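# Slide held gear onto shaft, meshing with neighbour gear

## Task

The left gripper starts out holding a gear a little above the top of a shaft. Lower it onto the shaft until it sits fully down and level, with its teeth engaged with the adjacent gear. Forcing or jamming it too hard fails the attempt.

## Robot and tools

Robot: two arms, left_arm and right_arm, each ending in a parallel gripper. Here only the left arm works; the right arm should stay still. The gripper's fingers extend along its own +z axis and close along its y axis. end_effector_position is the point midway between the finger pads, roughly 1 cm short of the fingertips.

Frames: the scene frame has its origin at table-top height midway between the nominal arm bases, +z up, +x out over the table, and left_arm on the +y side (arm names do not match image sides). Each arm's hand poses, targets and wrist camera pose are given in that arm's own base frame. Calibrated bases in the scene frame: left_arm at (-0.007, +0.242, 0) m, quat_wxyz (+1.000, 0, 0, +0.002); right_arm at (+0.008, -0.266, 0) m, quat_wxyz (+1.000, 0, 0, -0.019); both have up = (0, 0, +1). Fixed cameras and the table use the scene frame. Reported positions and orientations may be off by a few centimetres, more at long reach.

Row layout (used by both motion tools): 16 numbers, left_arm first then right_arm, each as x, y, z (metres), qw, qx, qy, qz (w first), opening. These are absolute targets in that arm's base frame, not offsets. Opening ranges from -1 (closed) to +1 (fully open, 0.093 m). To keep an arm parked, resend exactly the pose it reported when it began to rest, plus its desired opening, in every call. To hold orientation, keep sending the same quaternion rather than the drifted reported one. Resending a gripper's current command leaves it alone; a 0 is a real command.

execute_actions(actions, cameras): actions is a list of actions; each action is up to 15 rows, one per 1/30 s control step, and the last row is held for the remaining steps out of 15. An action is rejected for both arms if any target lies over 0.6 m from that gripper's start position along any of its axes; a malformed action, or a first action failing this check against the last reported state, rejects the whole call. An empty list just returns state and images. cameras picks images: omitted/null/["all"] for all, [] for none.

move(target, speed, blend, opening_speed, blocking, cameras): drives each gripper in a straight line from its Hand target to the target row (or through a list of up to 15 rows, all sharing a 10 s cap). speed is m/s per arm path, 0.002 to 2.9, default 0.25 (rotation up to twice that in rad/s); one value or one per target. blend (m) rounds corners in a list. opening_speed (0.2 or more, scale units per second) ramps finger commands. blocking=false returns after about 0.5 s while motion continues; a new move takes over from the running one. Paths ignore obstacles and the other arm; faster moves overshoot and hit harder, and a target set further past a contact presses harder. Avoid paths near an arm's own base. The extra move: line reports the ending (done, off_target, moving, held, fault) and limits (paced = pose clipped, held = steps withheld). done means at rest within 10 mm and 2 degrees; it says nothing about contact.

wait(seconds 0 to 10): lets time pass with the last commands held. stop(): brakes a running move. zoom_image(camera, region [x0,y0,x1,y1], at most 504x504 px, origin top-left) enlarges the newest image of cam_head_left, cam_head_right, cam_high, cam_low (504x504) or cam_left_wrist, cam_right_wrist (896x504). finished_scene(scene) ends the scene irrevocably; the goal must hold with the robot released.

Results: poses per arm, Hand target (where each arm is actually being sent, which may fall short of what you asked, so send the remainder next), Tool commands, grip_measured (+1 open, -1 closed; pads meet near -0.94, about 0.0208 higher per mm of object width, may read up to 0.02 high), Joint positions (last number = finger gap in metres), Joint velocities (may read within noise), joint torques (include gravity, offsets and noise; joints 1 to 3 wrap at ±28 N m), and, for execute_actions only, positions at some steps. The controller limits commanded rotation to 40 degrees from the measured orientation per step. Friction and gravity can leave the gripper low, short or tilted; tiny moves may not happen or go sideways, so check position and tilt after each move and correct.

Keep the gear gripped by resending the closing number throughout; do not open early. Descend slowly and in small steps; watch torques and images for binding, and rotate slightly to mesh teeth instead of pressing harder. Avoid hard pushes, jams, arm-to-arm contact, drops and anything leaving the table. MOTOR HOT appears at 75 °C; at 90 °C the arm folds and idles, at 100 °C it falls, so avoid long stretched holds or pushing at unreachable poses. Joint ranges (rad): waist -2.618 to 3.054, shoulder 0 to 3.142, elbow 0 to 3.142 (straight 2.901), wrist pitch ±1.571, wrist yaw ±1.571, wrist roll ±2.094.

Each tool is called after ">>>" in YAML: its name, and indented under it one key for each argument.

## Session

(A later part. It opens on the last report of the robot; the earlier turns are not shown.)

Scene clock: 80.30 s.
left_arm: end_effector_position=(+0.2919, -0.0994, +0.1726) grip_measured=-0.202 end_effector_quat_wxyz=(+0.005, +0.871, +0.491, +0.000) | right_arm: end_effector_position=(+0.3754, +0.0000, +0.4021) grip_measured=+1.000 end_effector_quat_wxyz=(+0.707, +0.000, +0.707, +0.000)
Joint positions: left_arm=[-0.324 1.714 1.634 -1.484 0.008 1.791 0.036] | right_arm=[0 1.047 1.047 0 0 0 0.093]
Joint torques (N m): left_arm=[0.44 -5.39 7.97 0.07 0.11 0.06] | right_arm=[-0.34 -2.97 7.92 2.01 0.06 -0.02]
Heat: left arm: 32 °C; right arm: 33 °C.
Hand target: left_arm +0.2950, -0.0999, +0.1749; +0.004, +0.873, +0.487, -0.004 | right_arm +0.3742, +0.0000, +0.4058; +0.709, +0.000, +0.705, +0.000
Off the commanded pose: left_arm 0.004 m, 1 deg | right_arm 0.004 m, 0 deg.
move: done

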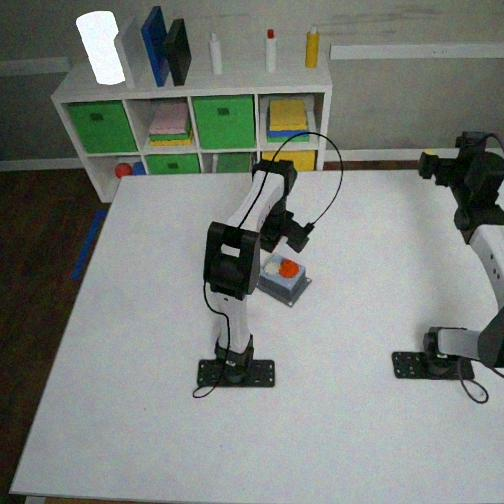

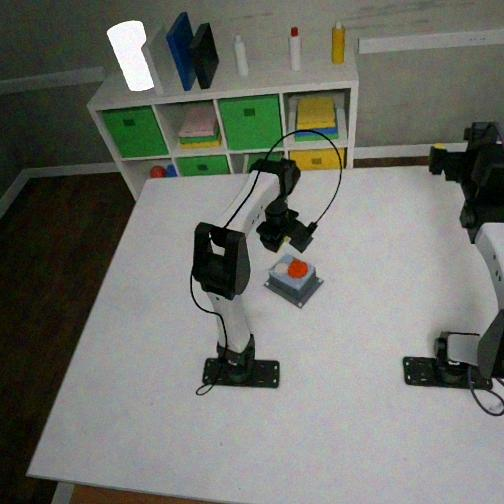

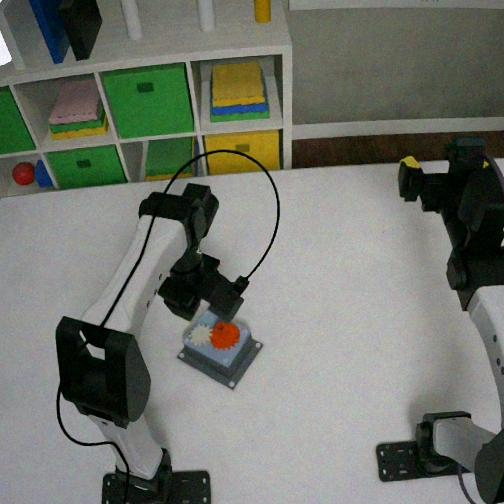

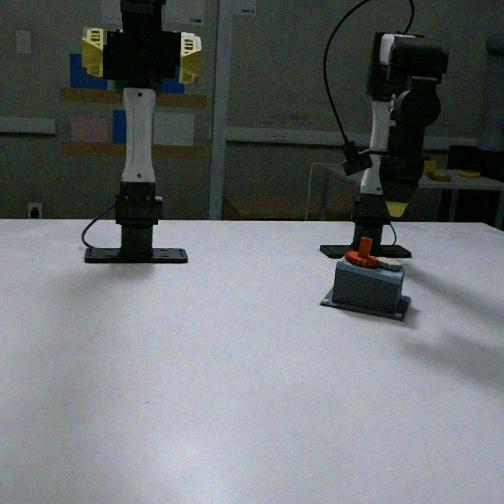

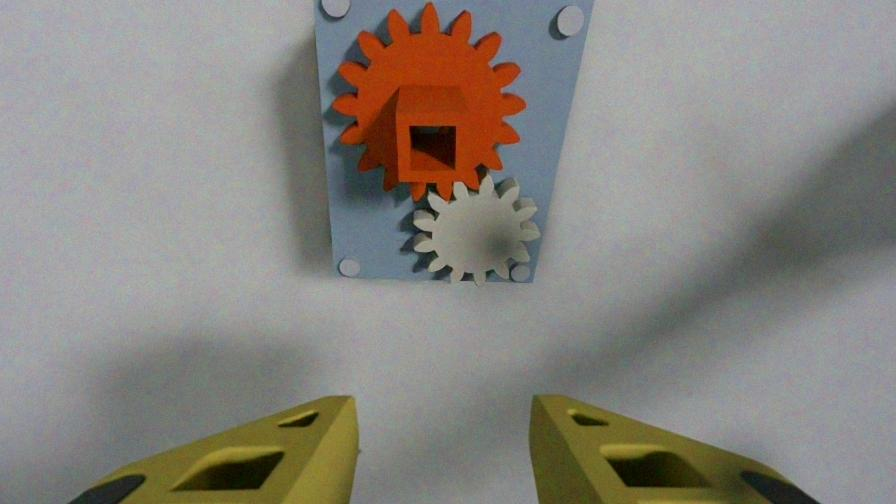

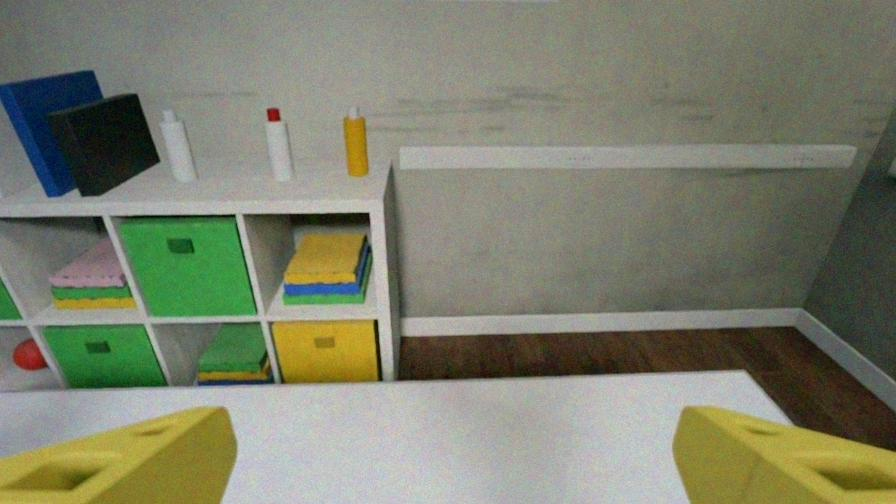

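>>> move:
  target:
    - [0.2915,-0.1000,0.175,0.004,0.8733,0.4871,-0.004,-0.9,0.3742,0,0.4058,0.709,0,0.705,0,1]
    - [0.2705,-0.1580,0.165,0.0121,0.8733,0.4871,0.0104,-0.9,0.3742,0,0.4058,0.709,0,0.705,0,1]
    - [0.2705,-0.1580,0.125,0.0121,0.8733,0.4871,0.0104,-0.9,0.3742,0,0.4058,0.709,0,0.705,0,1]
  speed: 0.1
  cameras: ["cam_low","cam_left_wrist","cam_high"]

>>> zoom_image:
  camera: "cam_low"
  region: [330, 220, 400, 290]

>>> zoom_image:
  camera: "cam_left_wrist"
  region: [250, 150, 604, 504]

Scene clock: 90.40 s.
left_arm: end_effector_position=(+0.2699, -0.1587, +0.1246) grip_measured=-0.898 end_effector_quat_wxyz=(+0.008, +0.875, +0.485, +0.000) | right_arm: end_effector_position=(+0.3754, +0.0000, +0.4021) grip_measured=+1.000 end_effector_quat_wxyz=(+0.707, +0.000, +0.707, +0.000)
Joint positions: left_arm=[-0.527 1.714 1.443 -1.286 0.008 1.603 0.002] | right_arm=[0 1.047 1.047 0 0 0 0.093]
Joint torques (N m): left_arm=[-0.18 -8.58 4.25 0.49 -0.07 -0.17] | right_arm=[-0.34 -3 7.86 2 0.08 -0.04]
Heat: left arm: 32 °C; right arm: 34 °C.
Hand target: left_arm +0.2705, -0.1579, +0.1250; +0.012, +0.873, +0.487, +0.010 | right_arm +0.3742, +0.0000, +0.4058; +0.709, +0.000, +0.705, +0.000
Off the commanded pose: left_arm 0.001 m, 1 deg | right_arm 0.004 m, 0 deg.
move: done
Images, in order (width x height): cam_high 504x504, cam_low 504x504, cam_left_wrist 896x504.

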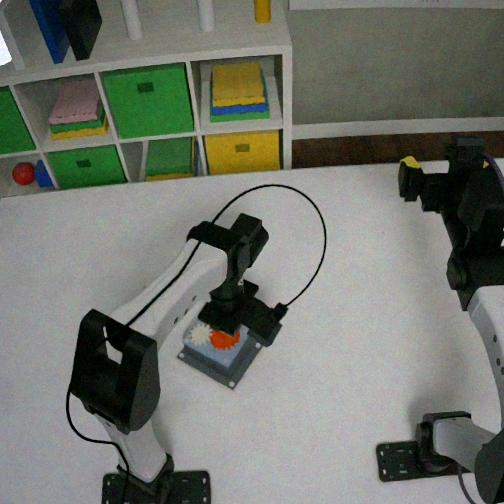

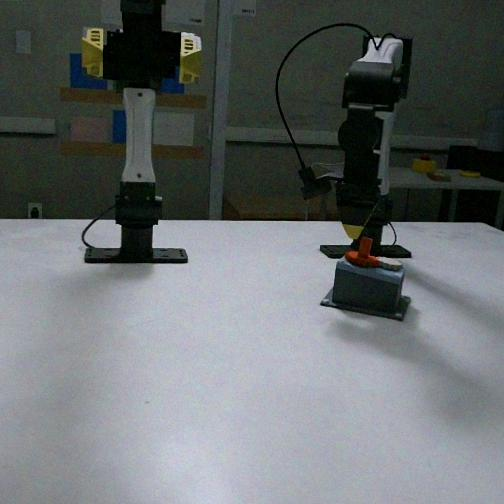

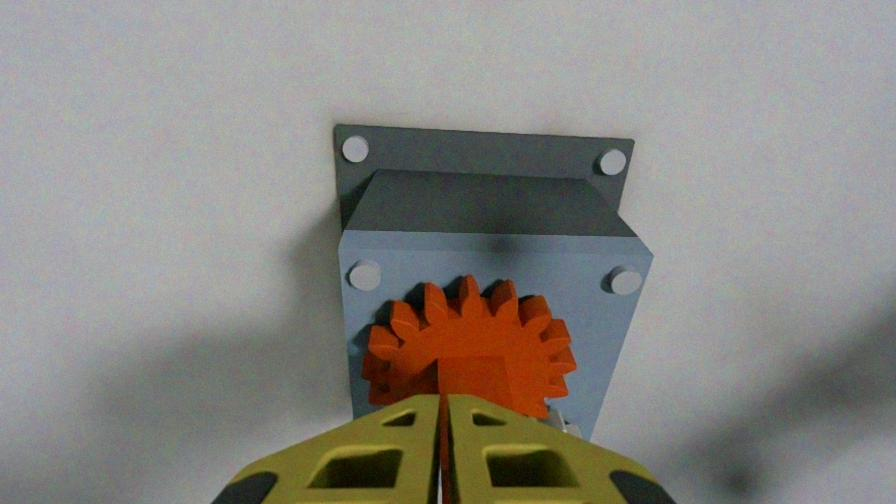

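Scaled by 7.200.

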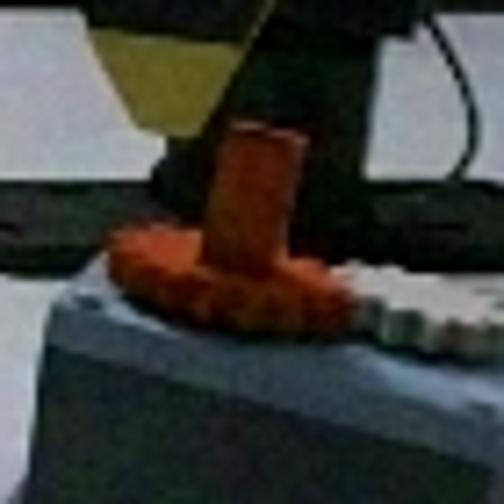

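Scaled by 1.424.

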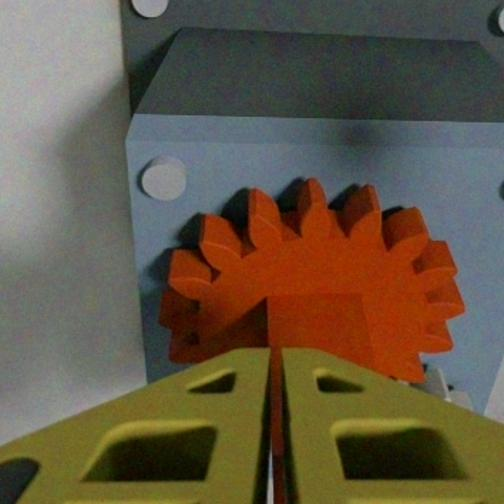

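>>> move:
  target: [0.2705,-0.1580,0.108,0.0121,0.8733,0.4871,0.0104,-0.9,0.3742,0,0.4058,0.709,0,0.705,0,1]
  speed: 0.04
  cameras: ["cam_low","cam_left_wrist"]

>>> zoom_image:
  camera: "cam_low"
  region: [330, 220, 400, 290]

Scene clock: 92.70 s.
left_arm: end_effector_position=(+0.2698, -0.1586, +0.1089) grip_measured=-0.898 end_effector_quat_wxyz=(+0.009, +0.875, +0.485, +0.001) | right_arm: end_effector_position=(+0.3754, +0.0000, +0.4021) grip_measured=+1.000 end_effector_quat_wxyz=(+0.707, +0.000, +0.707, +0.000)
Joint positions: left_arm=[-0.527 1.714 1.38 -1.22 0.008 1.603 0.002] | right_arm=[0 1.047 1.047 0 0 0 0.093]
Joint torques (N m): left_arm=[-0.2 -8.2 4.27 0.48 -0.07 -0.18] | right_arm=[-0.36 -3.1 7.92 2.02 0.06 -0.05]
Heat: left arm: 32 °C; right arm: 34 °C.
Hand target: left_arm +0.2706, -0.1580, +0.1080; +0.012, +0.873, +0.487, +0.010 | right_arm +0.3742, +0.0000, +0.4058; +0.709, +0.000, +0.705, +0.000
Off the commanded pose: left_arm 0.001 m, 1 deg | right_arm 0.004 m, 0 deg.
move: done
Images, in order (width x height): cam_low 504x504, cam_left_wrist 896x504.

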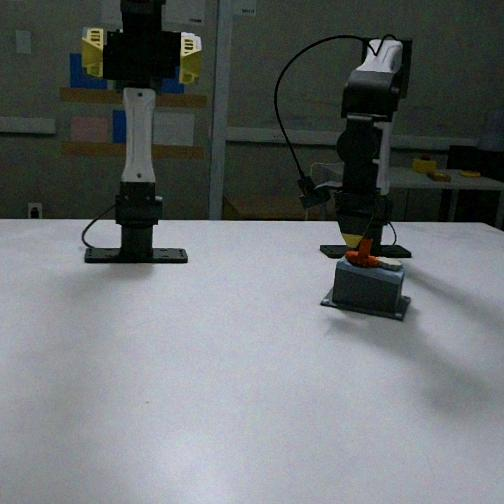

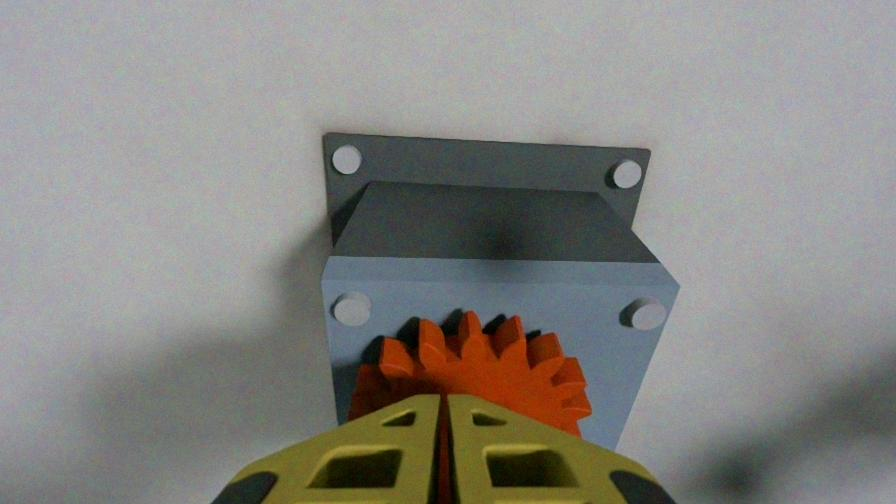

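Scaled by 7.200.

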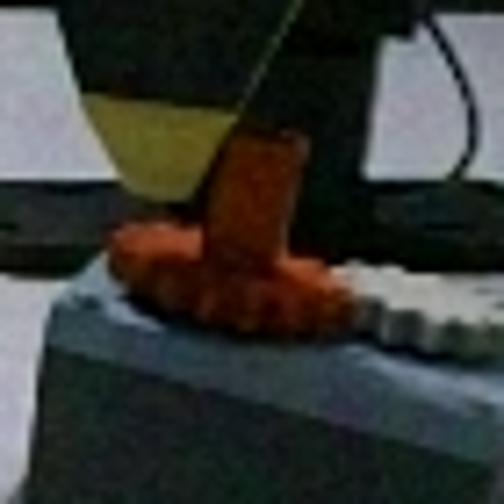

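>>> move:
  target: [0.2705,-0.1580,0.100,0.0121,0.8733,0.4871,0.0104,-0.9,0.3742,0,0.4058,0.709,0,0.705,0,1]
  speed: 0.02
  cameras: []

>>> move:
  target: [0.2705,-0.1580,0.0975,0.0121,0.8733,0.4871,0.0104,-0.9,0.3742,0,0.4058,0.709,0,0.705,0,1]
  speed: 0.01
  cameras: ["cam_low","cam_left_wrist"]

>>> zoom_image:
  camera: "cam_low"
  region: [330, 220, 400, 290]

Scene clock: 94.83 s.
left_arm: end_effector_position=(+0.2699, -0.1586, +0.1022) grip_measured=-0.898 end_effector_quat_wxyz=(+0.011, +0.875, +0.485, +0.002) | right_arm: end_effector_position=(+0.3754, +0.0000, +0.4021) grip_measured=+1.000 end_effector_quat_wxyz=(+0.707, +0.000, +0.707, +0.000)
Joint positions: left_arm=[-0.527 1.714 1.354 -1.19 0.008 1.602 0.002] | right_arm=[0 1.047 1.047 0 0 0 0.093]
Joint torques (N m): left_arm=[-0.18 -7.84 4.14 0.51 -0.07 -0.18] | right_arm=[-0.24 -3.06 7.83 2.02 0.07 -0.03]
Heat: left arm: 32 °C; right arm: 34 °C.
Hand target: left_arm +0.2705, -0.1579, +0.1000; +0.012, +0.873, +0.487, +0.010 | right_arm +0.3742, +0.0000, +0.4058; +0.709, +0.000, +0.705, +0.000
Off the commanded pose: left_arm 0.002 m, 1 deg | right_arm 0.004 m, 0 deg.
move: done
No camera images: "cameras" was empty.

Scene clock: 95.53 s.
left_arm: end_effector_position=(+0.2698, -0.1586, +0.1003) grip_measured=-0.898 end_effector_quat_wxyz=(+0.011, +0.874, +0.485, +0.002) | right_arm: end_effector_position=(+0.3754, +0.0000, +0.4021) grip_measured=+1.000 end_effector_quat_wxyz=(+0.707, +0.000, +0.707, +0.000)
Joint positions: left_arm=[-0.527 1.714 1.346 -1.182 0.008 1.601 0.002] | right_arm=[0 1.047 1.047 0 0 0 0.093]
Joint torques (N m): left_arm=[-0.18 -7.75 4.05 0.54 -0.07 -0.16] | right_arm=[-0.32 -2.99 7.88 2.05 0.06 -0.06]
Heat: left arm: 33 °C; right arm: 34 °C.
Hand target: left_arm +0.2705, -0.1579, +0.0975; +0.012, +0.873, +0.487, +0.010 | right_arm +0.3742, +0.0000, +0.4058; +0.709, +0.000, +0.705, +0.000
Off the commanded pose: left_arm 0.003 m, 1 deg | right_arm 0.004 m, 0 deg.
move: done
Images, in order (width x height): cam_low 504x504, cam_left_wrist 896x504.

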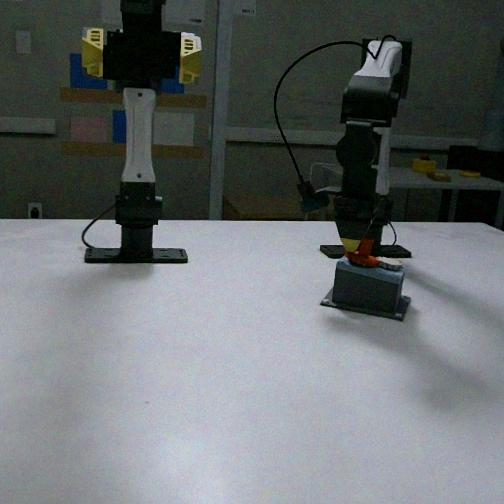

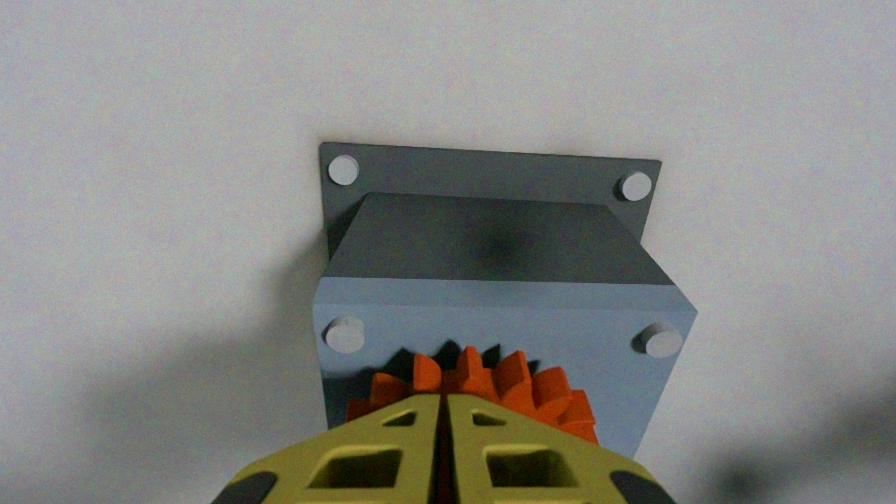

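Scaled by 7.200.

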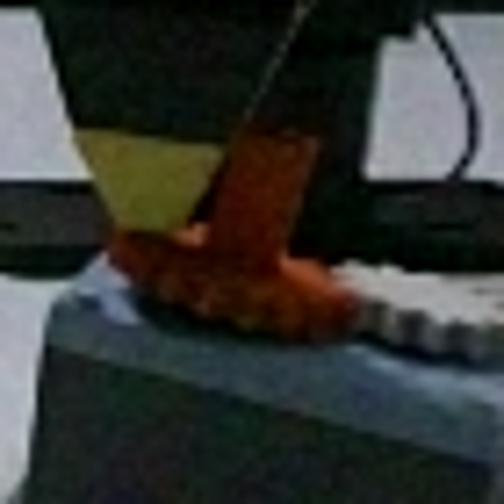

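>>> move:
  target:
    - [0.2690,-0.1640,0.118,0.0121,0.8733,0.4871,0.0104,-0.9,0.3742,0,0.4058,0.709,0,0.705,0,1]
    - [0.2685,-0.1700,0.135,0.0100,0.8733,0.4871,0.0104,-0.9,0.3742,0,0.4058,0.709,0,0.705,0,1]
  speed: 0.06
  cameras: ["cam_low","cam_left_wrist"]

>>> zoom_image:
  camera: "cam_low"
  region: [330, 220, 400, 290]

>>> zoom_image:
  camera: "cam_left_wrist"
  region: [290, 180, 614, 504]

Scene clock: 103.10 s.
left_arm: end_effector_position=(+0.2656, -0.1687, +0.1284) grip_measured=-0.898 end_effector_quat_wxyz=(+0.010, +0.874, +0.485, +0.002) | right_arm: end_effector_position=(+0.3754, +0.0000, +0.4021) grip_measured=+1.000 end_effector_quat_wxyz=(+0.707, +0.000, +0.707, +0.000)
Joint positions: left_arm=[-0.563 1.714 1.458 -1.295 0.006 1.565 0.002] | right_arm=[0 1.047 1.047 0 0 0 0.093]
Joint torques (N m): left_arm=[-0.39 -6.89 8.01 0.12 -0.09 -0.17] | right_arm=[-0.35 -2.99 8.02 2.02 0.07 -0.03]
Heat: left arm: 33 °C; right arm: 34 °C.
Hand target: left_arm +0.2683, -0.1700, +0.1349; +0.010, +0.873, +0.487, +0.010 | right_arm +0.3742, +0.0000, +0.4058; +0.709, +0.000, +0.705, +0.000
Off the commanded pose: left_arm 0.007 m, 1 deg | right_arm 0.004 m, 0 deg.
move: done
Images, in order (width x height): cam_low 504x504, cam_left_wrist 896x504.

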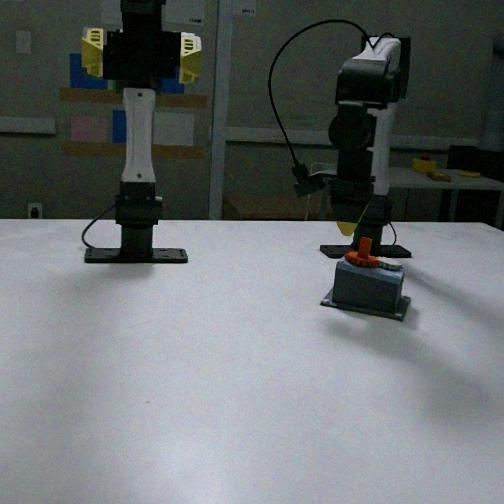

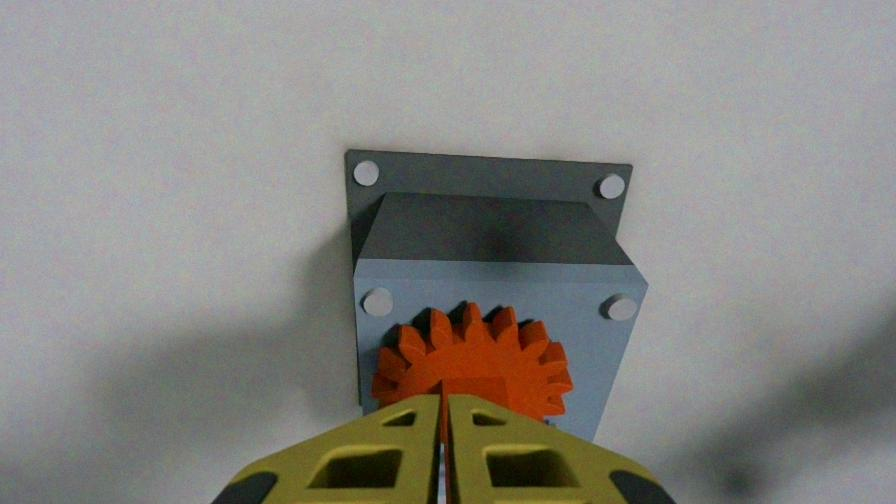

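Scaled by 7.200.

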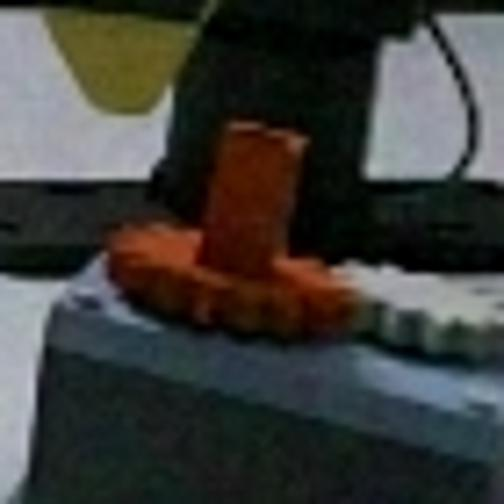

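Scaled by 1.556.

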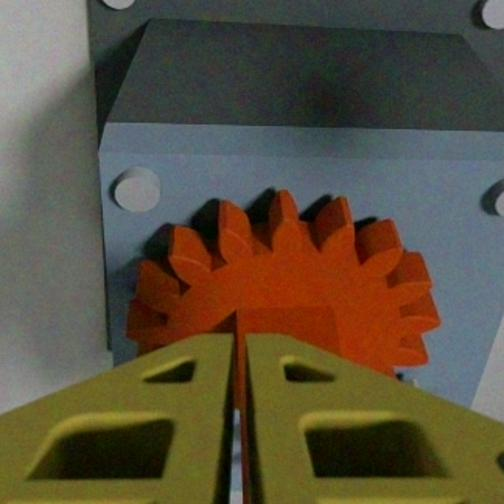

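>>> zoom_image:
  camera: "cam_low"
  region: [340, 230, 410, 300]

>>> zoom_image:
  camera: "cam_low"
  region: [310, 220, 420, 330]

Scaled by 7.200.

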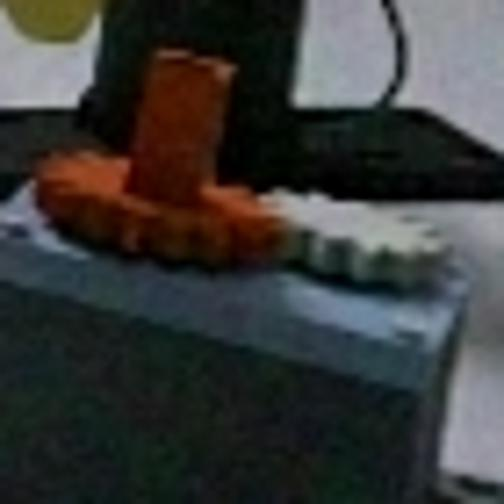

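Scaled by 4.582.

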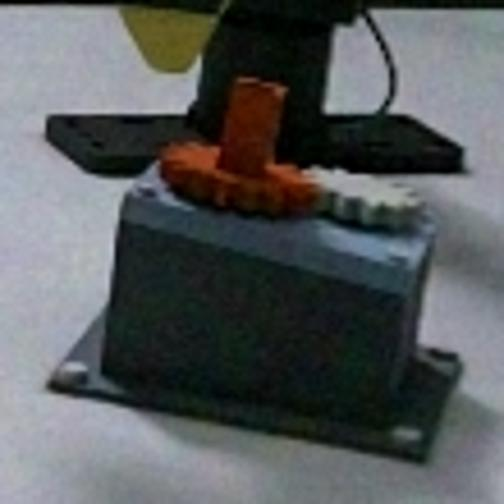

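>>> finished_scene:
  scene: 2

The scene is finished: the task was done.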